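## Task

Seat every drive blank that carries a blue sticker by pushing it in until it bottoms out and clicks into its latch, leaving all other blanks untouched. The rack is free-standing: it must tilt no more than a little (more fails the task) and must finish in its original position.

## Robot and tools

Robot: two yam_ultra arms, left_arm and right_arm, each with a two-finger parallel gripper and a wrist camera (cam_left_wrist, cam_right_wrist, both 672x504). Calibrated base positions in the scene frame: left_arm (+0.019, +0.234, 0) m, right_arm (-0.025, -0.253, 0) m, each turned very slightly about z. A camera stand is bolted behind the arms.

Frames. Scene frame: origin at table-top height midway between the nominal bases, +z up, +x out over the table, left_arm on +y (arm names do not match image sides). Reported end_effector_position (m) and end_effector_quat_wxyz are in the scene frame; end_effector_position is the point between the finger pads, about 1 cm short of the tips. Gripper axes: fingers point along +z, they open and close along y. Motion offsets are expressed in each arm's own Hand target axes, not the scene frame. Printed poses may be off by a few cm, more at long reach.

Row layout (shared by execute_actions and move): 14 numbers, each in [-1, 1]: left_arm dx, dy, dz, rx, ry, rz, opening, then right_arm in the same order. Both arms are always included. dx..rz are an offset from that arm's Hand target as it stood when the action or move began, in the gripper's own axes; 1.0 equals 0.6 m for dx, dy, dz and 180 degrees for the rotation. rx, ry, rz form a single rotation vector. Offsets do not chain within one action or one move's list: every row counts from the same start. Repeating a call moves further. Sending all six pose zeros re-requests the current Hand target (useful when a gripper settled short, or to stop pressing). Opening is absolute: +1 fully open (0.094 m), -1 closed. A 0 for opening is a real command, so resend the current opening to keep a gripper as is.

execute_actions(actions, cameras): actions is a list of actions; each action is a list of up to 15 rows, one per 1/30 s step; a short table repeats its last row to fill 15 steps. An empty list returns state plus all images and shows which fields results may omit. cameras: list of names, ["all"], [] or null.

move(target, speed, blend, opening_speed, grip_force, blocking, cameras): straight-line path for each gripper toward the row(s) in target (one row, or up to 15 rows all offset from the same start Hand targets). speed in m/s, 0.002 to 2.9, default 0.25 (rotation up to twice that in rad/s), one value or one per target. blend in m rounds corners of a list; 0 stops at each. opening_speed: rate of the opening per second on the -1..+1 scale, at least 0.2. grip_force: newtons per pad, 10 to 50, one value or one per arm; it persists, and lower values close slowly. blocking=false returns after about 0.5 s while motion continues. Paths do not avoid obstacles or the other arm, last at most 10 s, and lag behind faster. Avoid paths near an arm's own base. Faster contact hits harder; a target set further beyond the contact presses harder. The result adds a move: line (done, off_target, moving, held, fault) and limits (paced = pose clipped, held = steps withheld).

wait(seconds 0 to 10, cameras): lets time pass with commands held; a running move continues. stop(cameras): brakes a running move. zoom_image(camera, region [x0,y0,x1,y1] pixels, at most 504x504): closer look at the latest image of a wrist camera. read_manual(section="licences"): licence text only. finished_scene(scene): ends the current scene irreversibly; the goal must hold without the robot.

Results: robot state, Hand target (last commanded pose after clipping; next offsets start from it), Tool commands, grip_measured (measured opening on the command scale, reads a bit wide when empty), Joint positions (last entry is the opening in m), Joint velocities (may say within noise), Joint torques (include gravity, noisy, offsets; entries 1-3 wrap at ±28 N m), motor temperatures, and for action calls end_effector_position at some steps. MOTOR HOT appears at 75 °C; 90 °C triggers a fault that folds and idles that arm; 100 °C drops it. Pushing toward an unreachable pose, holding loads or stretching heats motors. Camera calibration lines (K, distortion, T_world_to_cam) accompany images.

Control behaviour: orientation commands are clipped to 40 degrees from the measured one each step. Friction can leave a gripper a few cm from its command in free air, which alone does not mean contact. A blocked arm keeps pushing until given a target back away from the obstacle. Tiny moves may not start.

Avoid: tipping or shifting the unfastened rack (push blanks gently and straight, perhaps brace the rack with the other arm); pushing blanks without blue (or red) stickers; hard or fast contact with the rack or table; the two grippers, housings or wrist cameras touching each other, which the clearance check does not prevent and can end the scene; strain on camera cables; anything falling off the table; arm stops and faults.

Each tool is called by a JSON object that holds its "op" and its "data", one argument or row to a line.

## Session

{"op": "execute_actions", "data": {
  "actions": []
}}

Scene clock: 0.00 s.
left_arm: end_effector_position=(+0.2374, +0.1146, +0.2144) grip_measured=+1.000 end_effector_quat_wxyz=(+0.309, +0.063, +0.932, -0.178) | right_arm: end_effector_position=(+0.2002, -0.0802, +0.2349) grip_measured=+1.000 end_effector_quat_wxyz=(+0.403, -0.236, +0.841, +0.272)
Joint positions: left_arm=[-0.441 0.85 0.953 -0.951 0.11 -0.331 0.094] | right_arm=[0.466 0.798 0.808 -0.614 -0.385 0.065 0.094]
Joint velocities: within noise
Joint torques (N m): no reading
Motor temperatures (°C): left_arm=[28 29 32 35 27 28 30] | right_arm=[26 34 30 33 26 25 27]
Heat: left arm: 35 °C; right arm: 34 °C.
Hand target: left_arm +0.2385, +0.1131, +0.2210; +0.319, +0.068, +0.928, -0.183 | right_arm +0.2001, -0.0786, +0.2428; +0.414, -0.242, +0.833, +0.275
Tool commands: left_gripper/opening=+1.0 right_gripper/opening=+1.0

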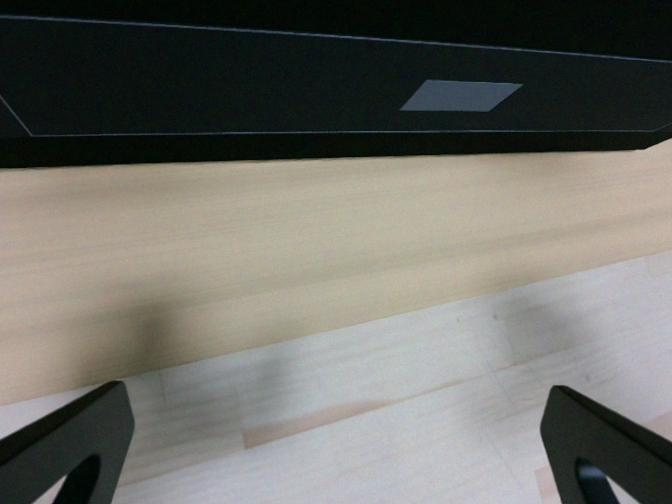

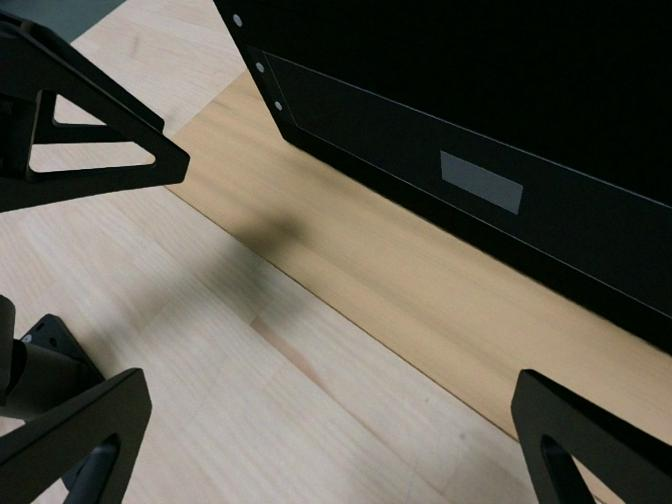

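{"op": "move", "data": {
  "target": [-0.122,-0.05,-0.197,-0.117,-0.286,0.054,-1,-0.14,-0.036,-0.176,0.242,-0.196,-0.015,-1],
  "cameras": ["all"]
}}

Scene clock: 13.63 s.
left_arm: end_effector_position=(+0.2213, +0.1262, +0.3636) grip_measured=-0.990 end_effector_quat_wxyz=(+0.702, +0.016, +0.712, +0.004) | right_arm: end_effector_position=(+0.1994, -0.1486, +0.3617) grip_measured=-0.977 end_effector_quat_wxyz=(+0.701, -0.010, +0.713, +0.001)
Joint positions: left_arm=[-1.39 0.618 0.781 -0.227 -1.357 -0.035 0] | right_arm=[1.207 0.628 0.77 -0.185 1.133 0.027 0.001]
Joint torques (N m): left_arm=[0.59 -0.23 4.98 1.58 -0.11 0.06] | right_arm=[-0.2 1.2 4.15 1.93 0.09 -0.05]
Heat: left arm: 37 °C; right arm: 35 °C.
Hand target: left_arm +0.2219, +0.1300, +0.3612; +0.708, +0.000, +0.706, -0.001 | right_arm +0.2005, -0.1492, +0.3597; +0.706, +0.000, +0.708, +0.001
Off the commanded pose: left_arm 0.004 m, 2 deg | right_arm 0.002 m, 1 deg.
move: done
camera_calibration:
cam_left_wrist: T_world_to_cam=[[-0.0240051, -0.99965, -0.0110823, 0.136469], [-0.444657, 0.020605, -0.895464, 0.457671], [0.895379, -0.0165679, -0.444997, 0.0541864], [0, 0, 0, 1]] pos_world=[0.158265, 0.127889, 0.435453]
cam_right_wrist: T_world_to_cam=[[0.0285604, -0.999554, 0.00874563, -0.155868], [-0.434877, -0.0203027, -0.900261, 0.448418], [0.900037, 0.0219086, -0.435263, 0.070993], [0, 0, 0, 1]] pos_world=[0.135562, -0.14825, 0.435957]

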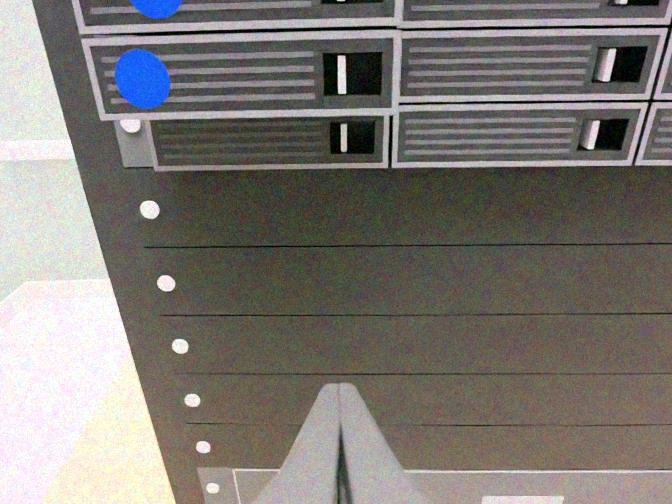

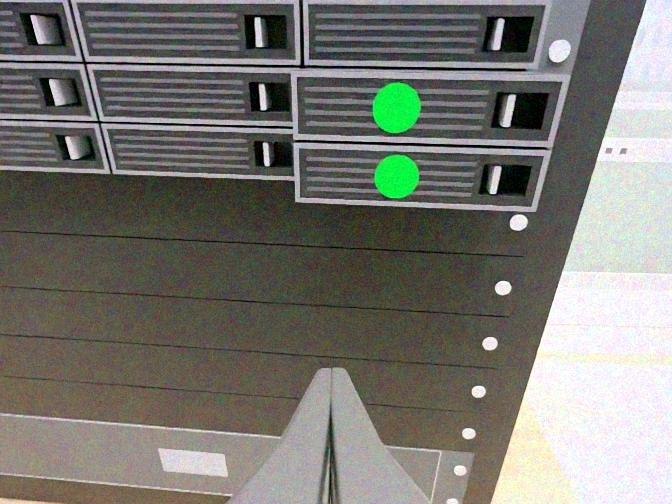

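{"op": "move", "data": {
  "target": [-0.2,0,0,0,-0.17,0,-1,-0.2,0,0,0,-0.17,0,-1],
  "cameras": ["all"]
}}

Scene clock: 17.77 s.
left_arm: end_effector_position=(+0.2225, +0.1340, +0.4840) grip_measured=-0.990 end_effector_quat_wxyz=(+0.863, -0.008, +0.505, -0.002) | right_arm: end_effector_position=(+0.2025, -0.1507, +0.4802) grip_measured=-0.977 end_effector_quat_wxyz=(+0.861, +0.005, +0.509, +0.000)
Joint positions: left_arm=[-1.17 0.729 0.662 1.028 -0.93 0.835 0] | right_arm=[1.028 0.748 0.691 0.835 0.816 -0.613 0.001]
Joint torques (N m): left_arm=[0.35 1.21 4.86 0.91 0.62 0.1] | right_arm=[-0.64 0.8 4 1.21 -0.66 -0.05]
Heat: left arm: 37 °C; right arm: 35 °C.
Hand target: left_arm +0.2216, +0.1302, +0.4813; +0.869, +0.000, +0.495, -0.001 | right_arm +0.2010, -0.1494, +0.4797; +0.868, +0.000, +0.497, +0.001
Off the commanded pose: left_arm 0.005 m, 2 deg | right_arm 0.002 m, 2 deg.
move: done
camera_calibration:
cam_left_wrist: T_world_to_cam=[[-0.0104301, -0.999584, 0.0268807, 0.124165], [0.0644738, -0.0274985, -0.99754, 0.508492], [0.997865, -0.00867131, 0.0647338, -0.163822], [0, 0, 0, 1]] pos_world=[0.131983, 0.136676, 0.514508]
cam_right_wrist: T_world_to_cam=[[0.00779288, -0.999961, -0.00417768, -0.148673], [0.0695533, 0.00470972, -0.997567, 0.504795], [0.997548, 0.00748335, 0.0695873, -0.144445], [0, 0, 0, 1]] pos_world=[0.110139, -0.149964, 0.512998]

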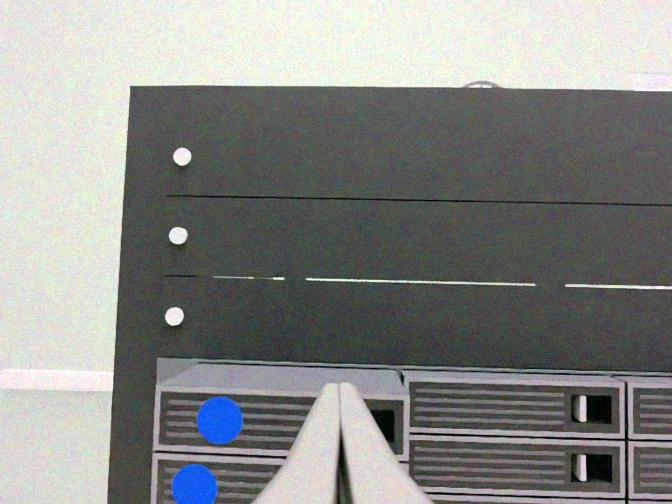

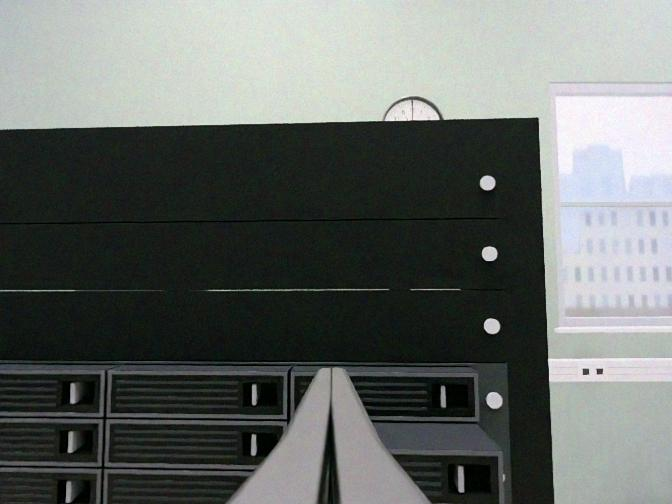

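{"op": "move", "data": {
  "target": [0.078,0.05,0.047,0.219,0.219,0.465,-1,0,0,0,0,0,0,-1],
  "cameras": ["all"]
}}

Scene clock: 42.10 s.
left_arm: end_effector_position=(+0.2738, +0.1532, +0.4503) grip_measured=-0.990 end_effector_quat_wxyz=(+0.413, +0.581, +0.574, +0.402) | right_arm: end_effector_position=(+0.2025, -0.1507, +0.4802) grip_measured=-0.977 end_effector_quat_wxyz=(+0.861, +0.005, +0.509, +0.000)
Joint positions: left_arm=[-0.764 1.053 1.685 -1.077 -0.677 1.272 0] | right_arm=[1.028 0.748 0.691 0.835 0.816 -0.613 0.001]
Joint torques (N m): left_arm=[0.03 -0.68 8.87 1.07 -0.29 0.08] | right_arm=[-0.58 0.69 4.07 1.22 -0.68 -0.08]
Heat: left arm: 37 °C; right arm: 34 °C.
Hand target: left_arm +0.2698, +0.1600, +0.4553; +0.407, +0.579, +0.578, +0.407 | right_arm +0.2010, -0.1494, +0.4797; +0.868, +0.000, +0.497, +0.001
Off the commanded pose: left_arm 0.009 m, 1 deg | right_arm 0.002 m, 2 deg.
move: done
camera_calibration:
cam_left_wrist: T_world_to_cam=[[-0.34264, -0.0180324, -0.939294, 0.520416], [-0.395888, 0.909481, 0.126954, -0.0518321], [0.85198, 0.415354, -0.318764, -0.0650617], [0, 0, 0, 1]] pos_world=[0.213227, 0.0835483, 0.474664]
cam_right_wrist: T_world_to_cam=[[0.00779288, -0.999961, -0.00417768, -0.148673], [0.0695533, 0.00470972, -0.997567, 0.504795], [0.997548, 0.00748335, 0.0695873, -0.144445], [0, 0, 0, 1]] pos_world=[0.110139, -0.149964, 0.512998]

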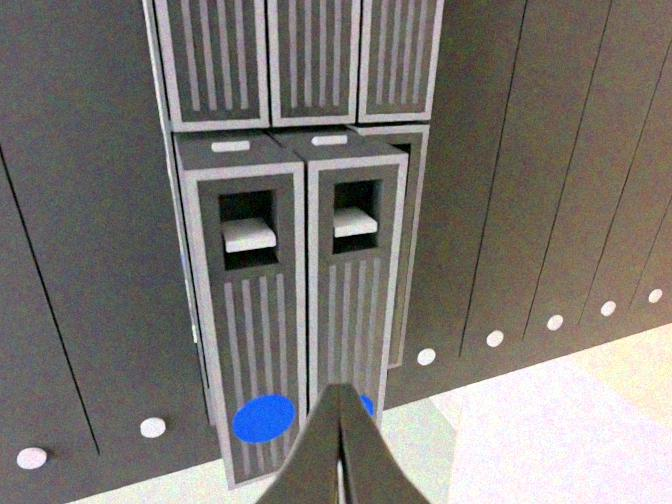

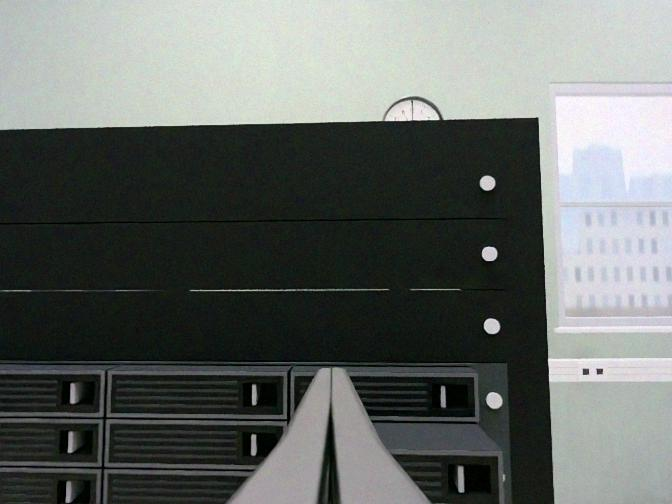

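{"op": "move", "data": {
  "target": [0.02,0.038,0.071,0,0,0,-1,0,0,0,0,0,0,-1],
  "speed": 0.1,
  "cameras": ["cam_left_wrist"]
}}

Scene clock: 47.17 s.
left_arm: end_effector_position=(+0.3124, +0.1727, +0.4371) grip_measured=-0.990 end_effector_quat_wxyz=(+0.372, +0.604, +0.584, +0.395) | right_arm: end_effector_position=(+0.2025, -0.1507, +0.4802) grip_measured=-0.977 end_effector_quat_wxyz=(+0.861, +0.005, +0.509, +0.000)
Joint positions: left_arm=[-0.479 1.139 1.721 -1.052 -0.43 1.409 0] | right_arm=[1.028 0.748 0.691 0.835 0.816 -0.613 0.001]
Joint torques (N m): left_arm=[0.49 -1.87 9.2 2.03 -0.06 0.07] | right_arm=[-0.62 0.81 4.25 1.21 -0.65 -0.1]
Heat: left arm: 37 °C; right arm: 34 °C.
Hand target: left_arm +0.3177, +0.1720, +0.4624; +0.407, +0.579, +0.578, +0.407 | right_arm +0.2010, -0.1494, +0.4797; +0.868, +0.000, +0.497, +0.001
Off the commanded pose: left_arm 0.026 m, 5 deg | right_arm 0.002 m, 2 deg.
move: off_target (left_arm)
camera_calibration:
cam_left_wrist: T_world_to_cam=[[-0.418427, 0.0249049, -0.907909, 0.52415], [-0.392799, 0.896343, 0.205616, -0.0856721], [0.818919, 0.442661, -0.365271, -0.0842517], [0, 0, 0, 1]] pos_world=[0.254662, 0.101033, 0.462722]
Images, in order (width x height): cam_left_wrist 672x504.

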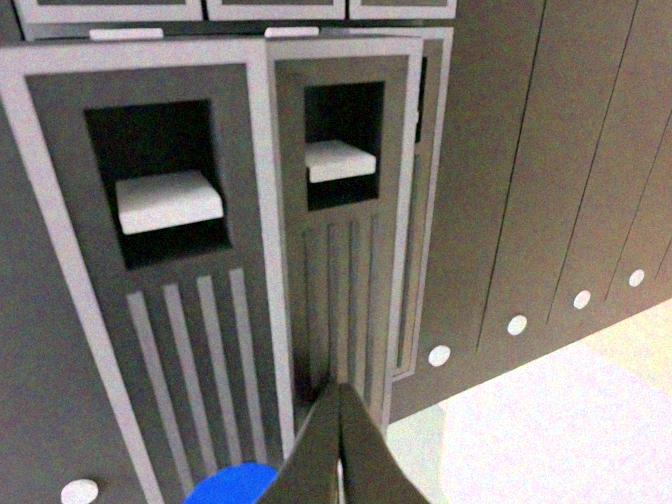

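{"op": "move", "data": {
  "target": [0,-0.0065,-0.056,0,0,0,-1,0,0,0,0,0,0,-1],
  "speed": 0.15,
  "cameras": ["cam_left_wrist"]
}}

Scene clock: 51.77 s.
left_arm: end_effector_position=(+0.2939, +0.1657, +0.4642) grip_measured=-0.990 end_effector_quat_wxyz=(+0.405, +0.587, +0.571, +0.408) | right_arm: end_effector_position=(+0.2025, -0.1507, +0.4802) grip_measured=-0.977 end_effector_quat_wxyz=(+0.861, +0.005, +0.509, +0.000)
Joint positions: left_arm=[-0.59 1.113 1.774 -1.065 -0.527 1.377 0] | right_arm=[1.028 0.748 0.691 0.835 0.816 -0.613 0.001]
Joint torques (N m): left_arm=[-0.5 -2.52 8.46 1.14 -0.2 -0.19] | right_arm=[-0.68 0.72 4.21 1.22 -0.66 -0.12]
Heat: left arm: 39 °C; right arm: 34 °C.
Hand target: left_arm +0.2848, +0.1720, +0.4701; +0.407, +0.579, +0.578, +0.407 | right_arm +0.2010, -0.1494, +0.4797; +0.868, +0.000, +0.497, +0.001
Off the commanded pose: left_arm 0.013 m, 1 deg | right_arm 0.002 m, 2 deg.
move: off_target (left_arm)
camera_calibration:
cam_left_wrist: T_world_to_cam=[[-0.346725, 0.00410385, -0.937958, 0.53744], [-0.397118, 0.905301, 0.150759, -0.0669114], [0.849753, 0.424751, -0.31226, -0.086797], [0, 0, 0, 1]] pos_world=[0.233528, 0.0952365, 0.48708]
Images, in order (width x height): cam_left_wrist 672x504.

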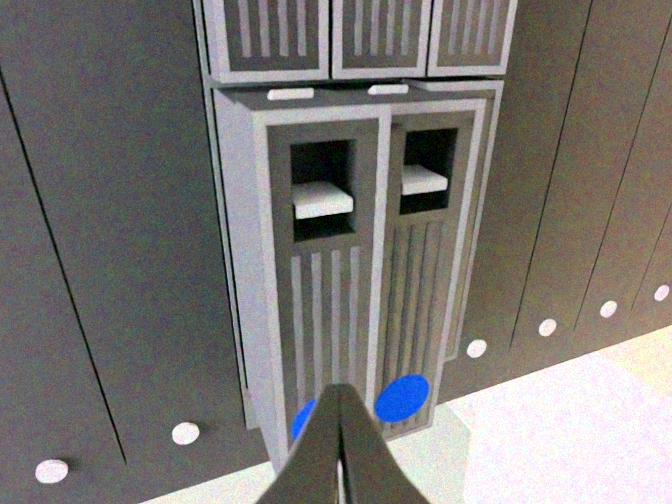

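{"op": "move", "data": {
  "target": [-0.0067,0.0043,0.041,0,0,0,-1,0,0,0,0,0,0,-1],
  "speed": 0.06,
  "cameras": ["cam_left_wrist"]
}}

Scene clock: 55.37 s.
left_arm: end_effector_position=(+0.3044, +0.1688, +0.4561) grip_measured=-0.990 end_effector_quat_wxyz=(+0.392, +0.591, +0.579, +0.402) | right_arm: end_effector_position=(+0.2025, -0.1507, +0.4802) grip_measured=-0.977 end_effector_quat_wxyz=(+0.861, +0.005, +0.509, +0.000)
Joint positions: left_arm=[-0.533 1.138 1.774 -1.065 -0.479 1.386 0] | right_arm=[1.028 0.748 0.691 0.835 0.816 -0.613 0.001]
Joint torques (N m): left_arm=[0.44 -1.85 6 1.9 -0.03 0.08] | right_arm=[-0.61 0.76 4.15 1.23 -0.66 -0.08]
Heat: left arm: 38 °C; right arm: 34 °C.
Hand target: left_arm +0.3088, +0.1680, +0.4642; +0.407, +0.579, +0.578, +0.407 | right_arm +0.2010, -0.1494, +0.4797; +0.868, +0.000, +0.497, +0.001
Off the commanded pose: left_arm 0.009 m, 2 deg | right_arm 0.002 m, 2 deg.
move: done
camera_calibration:
cam_left_wrist: T_world_to_cam=[[-0.376114, 0.0052421, -0.926559, 0.53706], [-0.401196, 0.900464, 0.16795, -0.0701652], [0.835213, 0.4349, -0.336574, -0.0857165], [0, 0, 0, 1]] pos_world=[0.245437, 0.097644, 0.480552]
Images, in order (width x height): cam_left_wrist 672x504.

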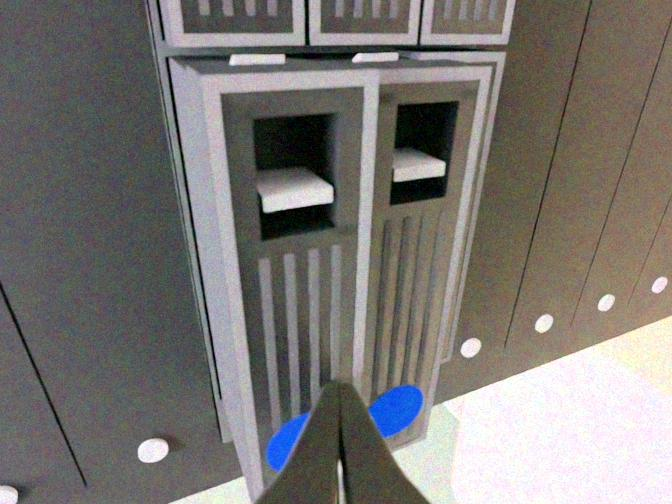

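{"op": "move", "data": {
  "target": [0,0.03,0.069,0,0,0,-1,0,0,0,0,0,0,-1],
  "speed": 0.06,
  "cameras": ["cam_left_wrist"]
}}

Scene clock: 59.23 s.
left_arm: end_effector_position=(+0.3400, +0.1706, +0.4490) grip_measured=-0.990 end_effector_quat_wxyz=(+0.381, +0.599, +0.583, +0.395) | right_arm: end_effector_position=(+0.2025, -0.1507, +0.4802) grip_measured=-0.977 end_effector_quat_wxyz=(+0.861, +0.005, +0.509, +0.000)
Joint positions: left_arm=[-0.414 1.228 1.801 -1.013 -0.367 1.436 0] | right_arm=[1.028 0.748 0.691 0.835 0.816 -0.613 0.001]
Joint torques (N m): left_arm=[0.66 -0.9 8.47 2.17 -0.01 0.06] | right_arm=[-0.76 0.84 4.12 1.26 -0.66 -0.11]
Heat: left arm: 39 °C; right arm: 34 °C.
Hand target: left_arm +0.3537, +0.1679, +0.4672; +0.407, +0.579, +0.578, +0.407 | right_arm +0.2010, -0.1494, +0.4797; +0.868, +0.000, +0.497, +0.001
Off the commanded pose: left_arm 0.023 m, 4 deg | right_arm 0.002 m, 2 deg.
move: off_target (left_arm)
camera_calibration:
cam_left_wrist: T_world_to_cam=[[-0.403657, 0.014264, -0.914799, 0.546505], [-0.394059, 0.899671, 0.187907, -0.0675288], [0.825699, 0.436335, -0.357538, -0.106291], [0, 0, 0, 1]] pos_world=[0.281755, 0.099337, 0.474628]
Images, in order (width x height): cam_left_wrist 672x504.

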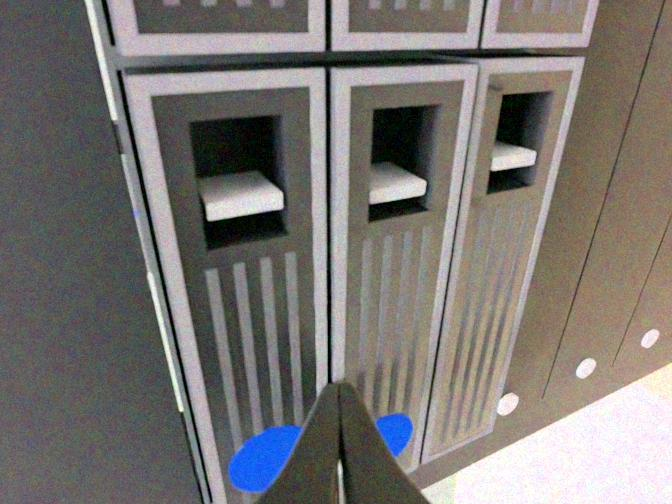

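{"op": "move", "data": {
  "target": [0,0.0165,0.021,0,0,0,-1,0,0,0,0,0,0,-1],
  "speed": 0.05,
  "cameras": ["cam_left_wrist"]
}}

Scene clock: 61.23 s.
left_arm: end_effector_position=(+0.3450, +0.1690, +0.4473) grip_measured=-0.990 end_effector_quat_wxyz=(+0.376, +0.611, +0.581, +0.384) | right_arm: end_effector_position=(+0.2025, -0.1507, +0.4802) grip_measured=-0.977 end_effector_quat_wxyz=(+0.861, +0.005, +0.509, +0.000)
Joint positions: left_arm=[-0.391 1.261 1.843 -1.043 -0.326 1.449 0] | right_arm=[1.028 0.748 0.691 0.835 0.816 -0.613 0.001]
Joint torques (N m): left_arm=[1.16 0.55 9.39 2.46 -0.11 0.05] | right_arm=[-0.66 0.72 4.14 1.23 -0.65 -0.06]
Motor temperatures (°C): left_arm=[28 29 37 40 27 27 30] | right_arm=[26 33 32 34 26 25 29]
Heat: left arm: 40 °C; right arm: 34 °C.
Hand target: left_arm +0.3690, +0.1679, +0.4723; +0.407, +0.579, +0.578, +0.407 | right_arm +0.2010, -0.1494, +0.4797; +0.868, +0.000, +0.497, +0.001
Off the commanded pose: left_arm 0.035 m, 6 deg | right_arm 0.002 m, 2 deg.
move: off_target (left_arm)
camera_calibration:
cam_left_wrist: T_world_to_cam=[[-0.428175, 0.0249289, -0.903352, 0.548449], [-0.371218, 0.906537, 0.200969, -0.0787361], [0.823931, 0.42139, -0.378903, -0.0975578], [0, 0, 0, 1]] pos_world=[0.285985, 0.0988148, 0.474301]
Images, in order (width x height): cam_left_wrist 672x504.

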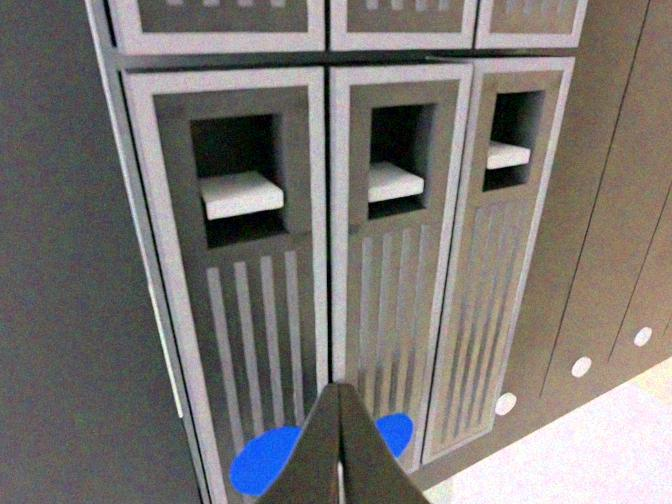

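{"op": "move", "data": {
  "target": [0,-0.05,-0.14,0,0,0,-1,0,0,0,0,0,0,-1],
  "speed": 0.15,
  "cameras": ["cam_left_wrist"]
}}

{"op": "zoom_image", "data": {
  "camera": "cam_left_wrist",
  "region": [160, 60, 500, 315]
}}

Scene clock: 65.70 s.
left_arm: end_effector_position=(+0.2820, +0.1658, +0.4833) grip_measured=-0.990 end_effector_quat_wxyz=(+0.424, +0.573, +0.569, +0.411) | right_arm: end_effector_position=(+0.2025, -0.1507, +0.4802) grip_measured=-0.977 end_effector_quat_wxyz=(+0.861, +0.005, +0.509, +0.000)
Joint positions: left_arm=[-0.645 1.114 1.843 -1.098 -0.577 1.351 0] | right_arm=[1.028 0.748 0.691 0.835 0.816 -0.613 0.001]
Joint torques (N m): left_arm=[-0.51 -1.26 4.68 1.09 -0.24 -0.15] | right_arm=[-0.69 0.84 4.14 1.2 -0.67 -0.07]
Heat: left arm: 41 °C; right arm: 34 °C.
Hand target: left_arm +0.2798, +0.1679, +0.4724; +0.407, +0.579, +0.578, +0.407 | right_arm +0.2010, -0.1494, +0.4797; +0.868, +0.000, +0.497, +0.001
Off the commanded pose: left_arm 0.011 m, 2 deg | right_arm 0.002 m, 2 deg.
move: off_target (left_arm)
camera_calibration:
cam_left_wrist: T_world_to_cam=[[-0.310228, -0.0225336, -0.950395, 0.551463], [-0.402136, 0.908983, 0.109713, -0.0539295], [0.861421, 0.416224, -0.291053, -0.0829016], [0, 0, 0, 1]] pos_world=[0.220805, 0.0959531, 0.505896]
Images, in order (width x height): cam_left_wrist 672x504.

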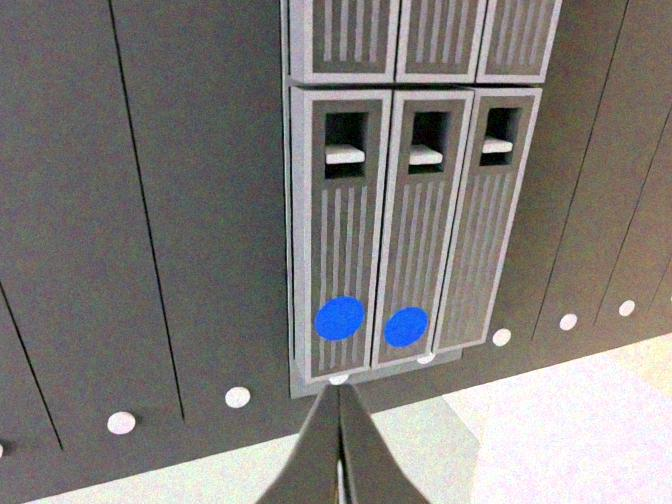

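Scaled by 1.482 from the camera's 672x504 image, which has a finer 960x720 frame.

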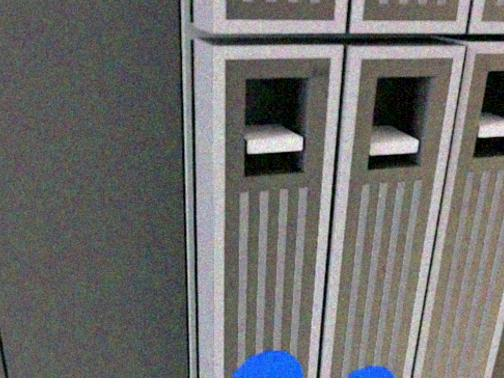

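{"op": "zoom_image", "data": {
  "camera": "cam_left_wrist",
  "region": [270, 50, 420, 162]
}}

{"op": "zoom_image", "data": {
  "camera": "cam_left_wrist",
  "region": [420, 50, 570, 162]
}}

{"op": "zoom_image", "data": {
  "camera": "cam_left_wrist",
  "region": [280, 290, 520, 400]
}}

Scaled by 3.360 from the camera's 672x504 image, which has a finer 960x720 frame.

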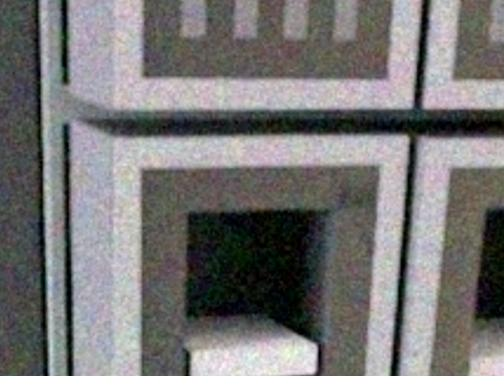

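Scaled by 3.360 from the camera's 672x504 image, which has a finer 960x720 frame.

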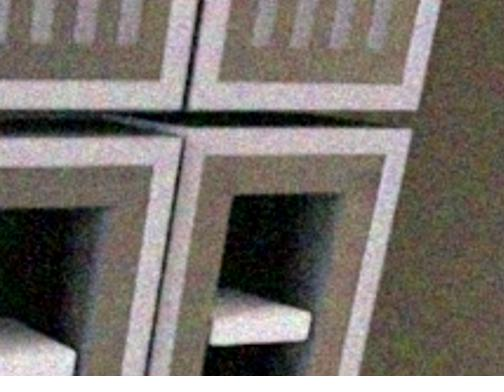

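Scaled by 2.100 from the camera's 672x504 image, which has a finer 960x720 frame.

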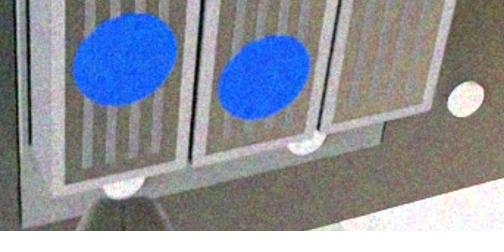

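{"op": "move", "data": {
  "target": [0,-0.02,0.087,0,0,0,-1,0,0,0,0,0,0,-1],
  "speed": 0.1,
  "cameras": ["cam_left_wrist"]
}}

Scene clock: 75.47 s.
left_arm: end_effector_position=(+0.3170, +0.1701, +0.4409) grip_measured=-0.990 end_effector_quat_wxyz=(+0.394, +0.589, +0.579, +0.402) | right_arm: end_effector_position=(+0.2025, -0.1507, +0.4802) grip_measured=-0.977 end_effector_quat_wxyz=(+0.861, +0.005, +0.509, +0.000)
Joint positions: left_arm=[-0.481 1.114 1.667 -0.967 -0.432 1.407 0] | right_arm=[1.028 0.748 0.691 0.835 0.816 -0.613 0.001]
Joint torques (N m): left_arm=[0.53 -1.98 4.3 2.06 -0.03 0.09] | right_arm=[-0.59 0.76 4.1 1.2 -0.66 -0.08]
Heat: left arm: 40 °C; right arm: 34 °C.
Hand target: left_arm +0.3249, +0.1679, +0.4434; +0.407, +0.579, +0.578, +0.407 | right_arm +0.2010, -0.1494, +0.4797; +0.868, +0.000, +0.497, +0.001
Off the commanded pose: left_arm 0.009 m, 2 deg | right_arm 0.002 m, 2 deg.
move: done
camera_calibration:
cam_left_wrist: T_world_to_cam=[[-0.372409, 0.00125036, -0.928068, 0.527942], [-0.402077, 0.90106, 0.162557, -0.0611594], [0.836448, 0.433693, -0.33506, -0.102834], [0, 0, 0, 1]] pos_world=[0.258035, 0.0990466, 0.465453]
Images, in order (width x height): cam_left_wrist 672x504.

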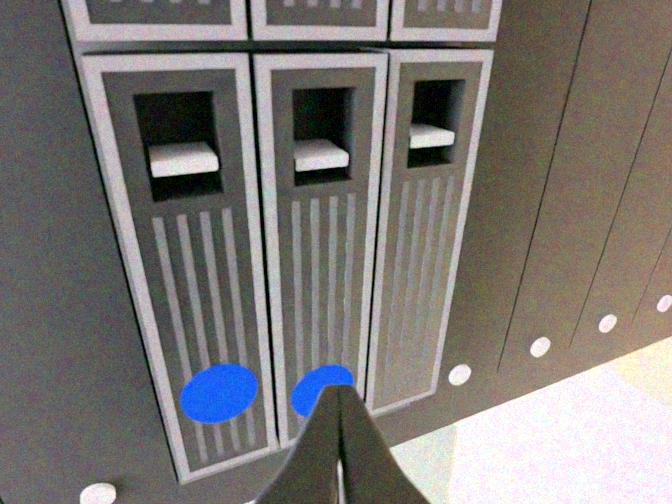

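{"op": "move", "data": {
  "target": [0,0.034,0.094,0,0,0,-1,0,0,0,0,0,0,-1],
  "speed": 0.06,
  "cameras": ["cam_left_wrist"]
}}

Scene clock: 78.97 s.
left_arm: end_effector_position=(+0.3457, +0.1704, +0.4280) grip_measured=-0.990 end_effector_quat_wxyz=(+0.386, +0.609, +0.577, +0.384) | right_arm: end_effector_position=(+0.2025, -0.1507, +0.4802) grip_measured=-0.977 end_effector_quat_wxyz=(+0.861, +0.005, +0.509, +0.000)
Joint positions: left_arm=[-0.37 1.186 1.675 -0.93 -0.295 1.458 0] | right_arm=[1.028 0.748 0.691 0.835 0.816 -0.613 0.001]
Joint torques (N m): left_arm=[1.62 4.1 8.03 2.78 -0.19 0.07] | right_arm=[-0.62 0.81 4.19 1.21 -0.65 -0.07]
Heat: left arm: 41 °C; right arm: 34 °C.
Hand target: left_arm +0.3848, +0.1680, +0.4435; +0.407, +0.579, +0.578, +0.407 | right_arm +0.2010, -0.1494, +0.4797; +0.868, +0.000, +0.497, +0.001
Off the commanded pose: left_arm 0.042 m, 5 deg | right_arm 0.002 m, 2 deg.
move: off_target (left_arm)
camera_calibration:
cam_left_wrist: T_world_to_cam=[[-0.413798, 0.0186358, -0.910178, 0.530246], [-0.364739, 0.912646, 0.184509, -0.0721205], [0.834108, 0.408327, -0.370854, -0.110868], [0, 0, 0, 1]] pos_world=[0.285586, 0.101209, 0.454809]
Images, in order (width x height): cam_left_wrist 672x504.

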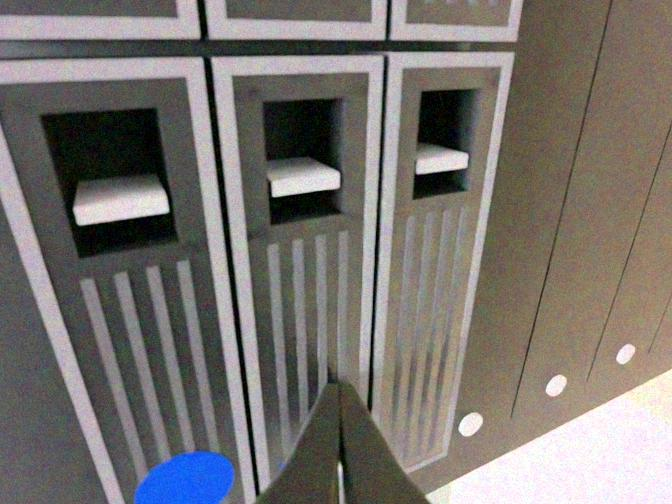

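{"op": "move", "data": {
  "target": [
    [0,-0.04,-0.11,0,0,0,-1,0,0,0,0,0,0,-1],
    [0,-0.001,-0.124,0,0,0,-1,0,0,0,0,0,0,-1],
    [0,0.054,-0.0197,0,0,0,-1,0,0,0,0,0,0,-1]
  ],
  "speed": [0.12,0.12,0.06],
  "cameras": ["cam_left_wrist"]
}}

Scene clock: 85.13 s.
left_arm: end_effector_position=(+0.3452, +0.1663, +0.4600) grip_measured=-0.990 end_effector_quat_wxyz=(+0.390, +0.614, +0.574, +0.377) | right_arm: end_effector_position=(+0.2025, -0.1507, +0.4802) grip_measured=-0.977 end_effector_quat_wxyz=(+0.861, +0.005, +0.509, +0.000)
Joint positions: left_arm=[-0.374 1.288 1.917 -1.072 -0.28 1.456 0] | right_arm=[1.028 0.748 0.691 0.835 0.816 -0.613 0.001]
Joint torques (N m): left_arm=[1.92 3.36 8.1 2.72 -0.35 0.07] | right_arm=[-0.58 0.77 4.08 1.19 -0.66 -0.1]
Heat: left arm: 43 °C; right arm: 34 °C.
Hand target: left_arm +0.3847, +0.1679, +0.4780; +0.407, +0.579, +0.578, +0.407 | right_arm +0.2010, -0.1494, +0.4797; +0.868, +0.000, +0.497, +0.001
Off the commanded pose: left_arm 0.043 m, 6 deg | right_arm 0.002 m, 2 deg.
move: off_target (left_arm)
camera_calibration:
cam_left_wrist: T_world_to_cam=[[-0.418815, 0.0202284, -0.907846, 0.559752], [-0.347618, 0.920027, 0.180866, -0.0798812], [0.838901, 0.391333, -0.37829, -0.0923089], [0, 0, 0, 1]] pos_world=[0.284103, 0.0982934, 0.487697]
Images, in order (width x height): cam_left_wrist 672x504.

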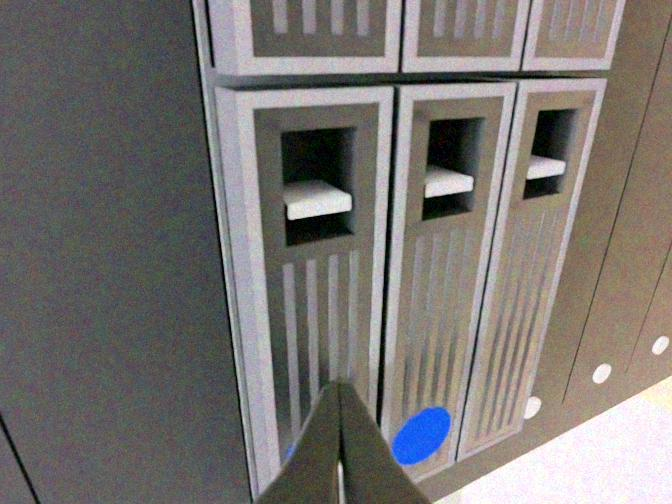

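{"op": "move", "data": {
  "target": [
    [0,-0.06,-0.17,0,0,0,-1,0,0,0,0,0,0,-1]
  ],
  "speed": 0.15,
  "cameras": ["cam_left_wrist"]
}}

{"op": "zoom_image", "data": {
  "camera": "cam_left_wrist",
  "region": [280, 50, 560, 260]
}}

{"op": "zoom_image", "data": {
  "camera": "cam_left_wrist",
  "region": [280, 290, 520, 400]
}}

{"op": "finished_scene", "data": {
  "scene": 1
}}

Scene clock: 88.70 s.
left_arm: end_effector_position=(+0.2784, +0.1658, +0.4896) grip_measured=-0.990 end_effector_quat_wxyz=(+0.424, +0.573, +0.569, +0.410) | right_arm: end_effector_position=(+0.2025, -0.1507, +0.4802) grip_measured=-0.977 end_effector_quat_wxyz=(+0.861, +0.005, +0.509, +0.000)
Joint positions: left_arm=[-0.662 1.132 1.894 -1.137 -0.593 1.341 0] | right_arm=[1.028 0.748 0.691 0.835 0.816 -0.613 0.001]
Joint torques (N m): left_arm=[-0.47 -1.29 4.49 1.11 -0.23 -0.17] | right_arm=[-0.66 0.66 4.22 1.19 -0.66 -0.1]
Heat: left arm: 43 °C; right arm: 34 °C.
Hand target: left_arm +0.2765, +0.1680, +0.4787; +0.407, +0.579, +0.578, +0.407 | right_arm +0.2010, -0.1494, +0.4797; +0.868, +0.000, +0.497, +0.001
Off the commanded pose: left_arm 0.011 m, 2 deg | right_arm 0.002 m, 2 deg.
move: off_target (left_arm)
camera_calibration:
cam_left_wrist: T_world_to_cam=[[-0.310889, -0.0238081, -0.950148, 0.556571], [-0.401582, 0.90936, 0.108612, -0.0558533], [0.861441, 0.415328, -0.292271, -0.0773166], [0, 0, 0, 1]] pos_world=[0.217206, 0.0961534, 0.512294]
Images, in order (width x height): cam_left_wrist 672x504.

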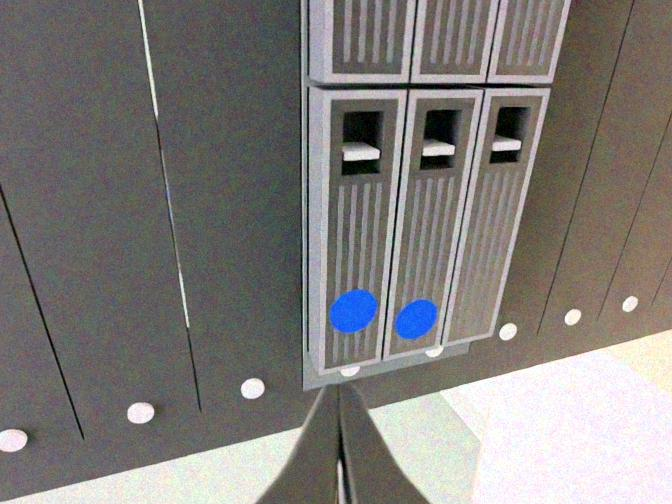

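Scaled by 1.800 from the camera's 672x504 image, which has a finer 960x720 frame.

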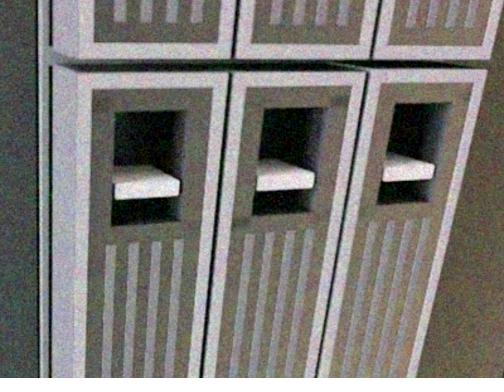

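Scaled by 2.100 from the camera's 672x504 image, which has a finer 960x720 frame.

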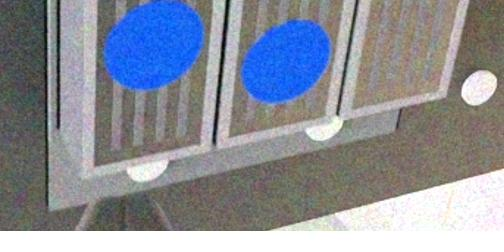

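The scene is finished: the task was done.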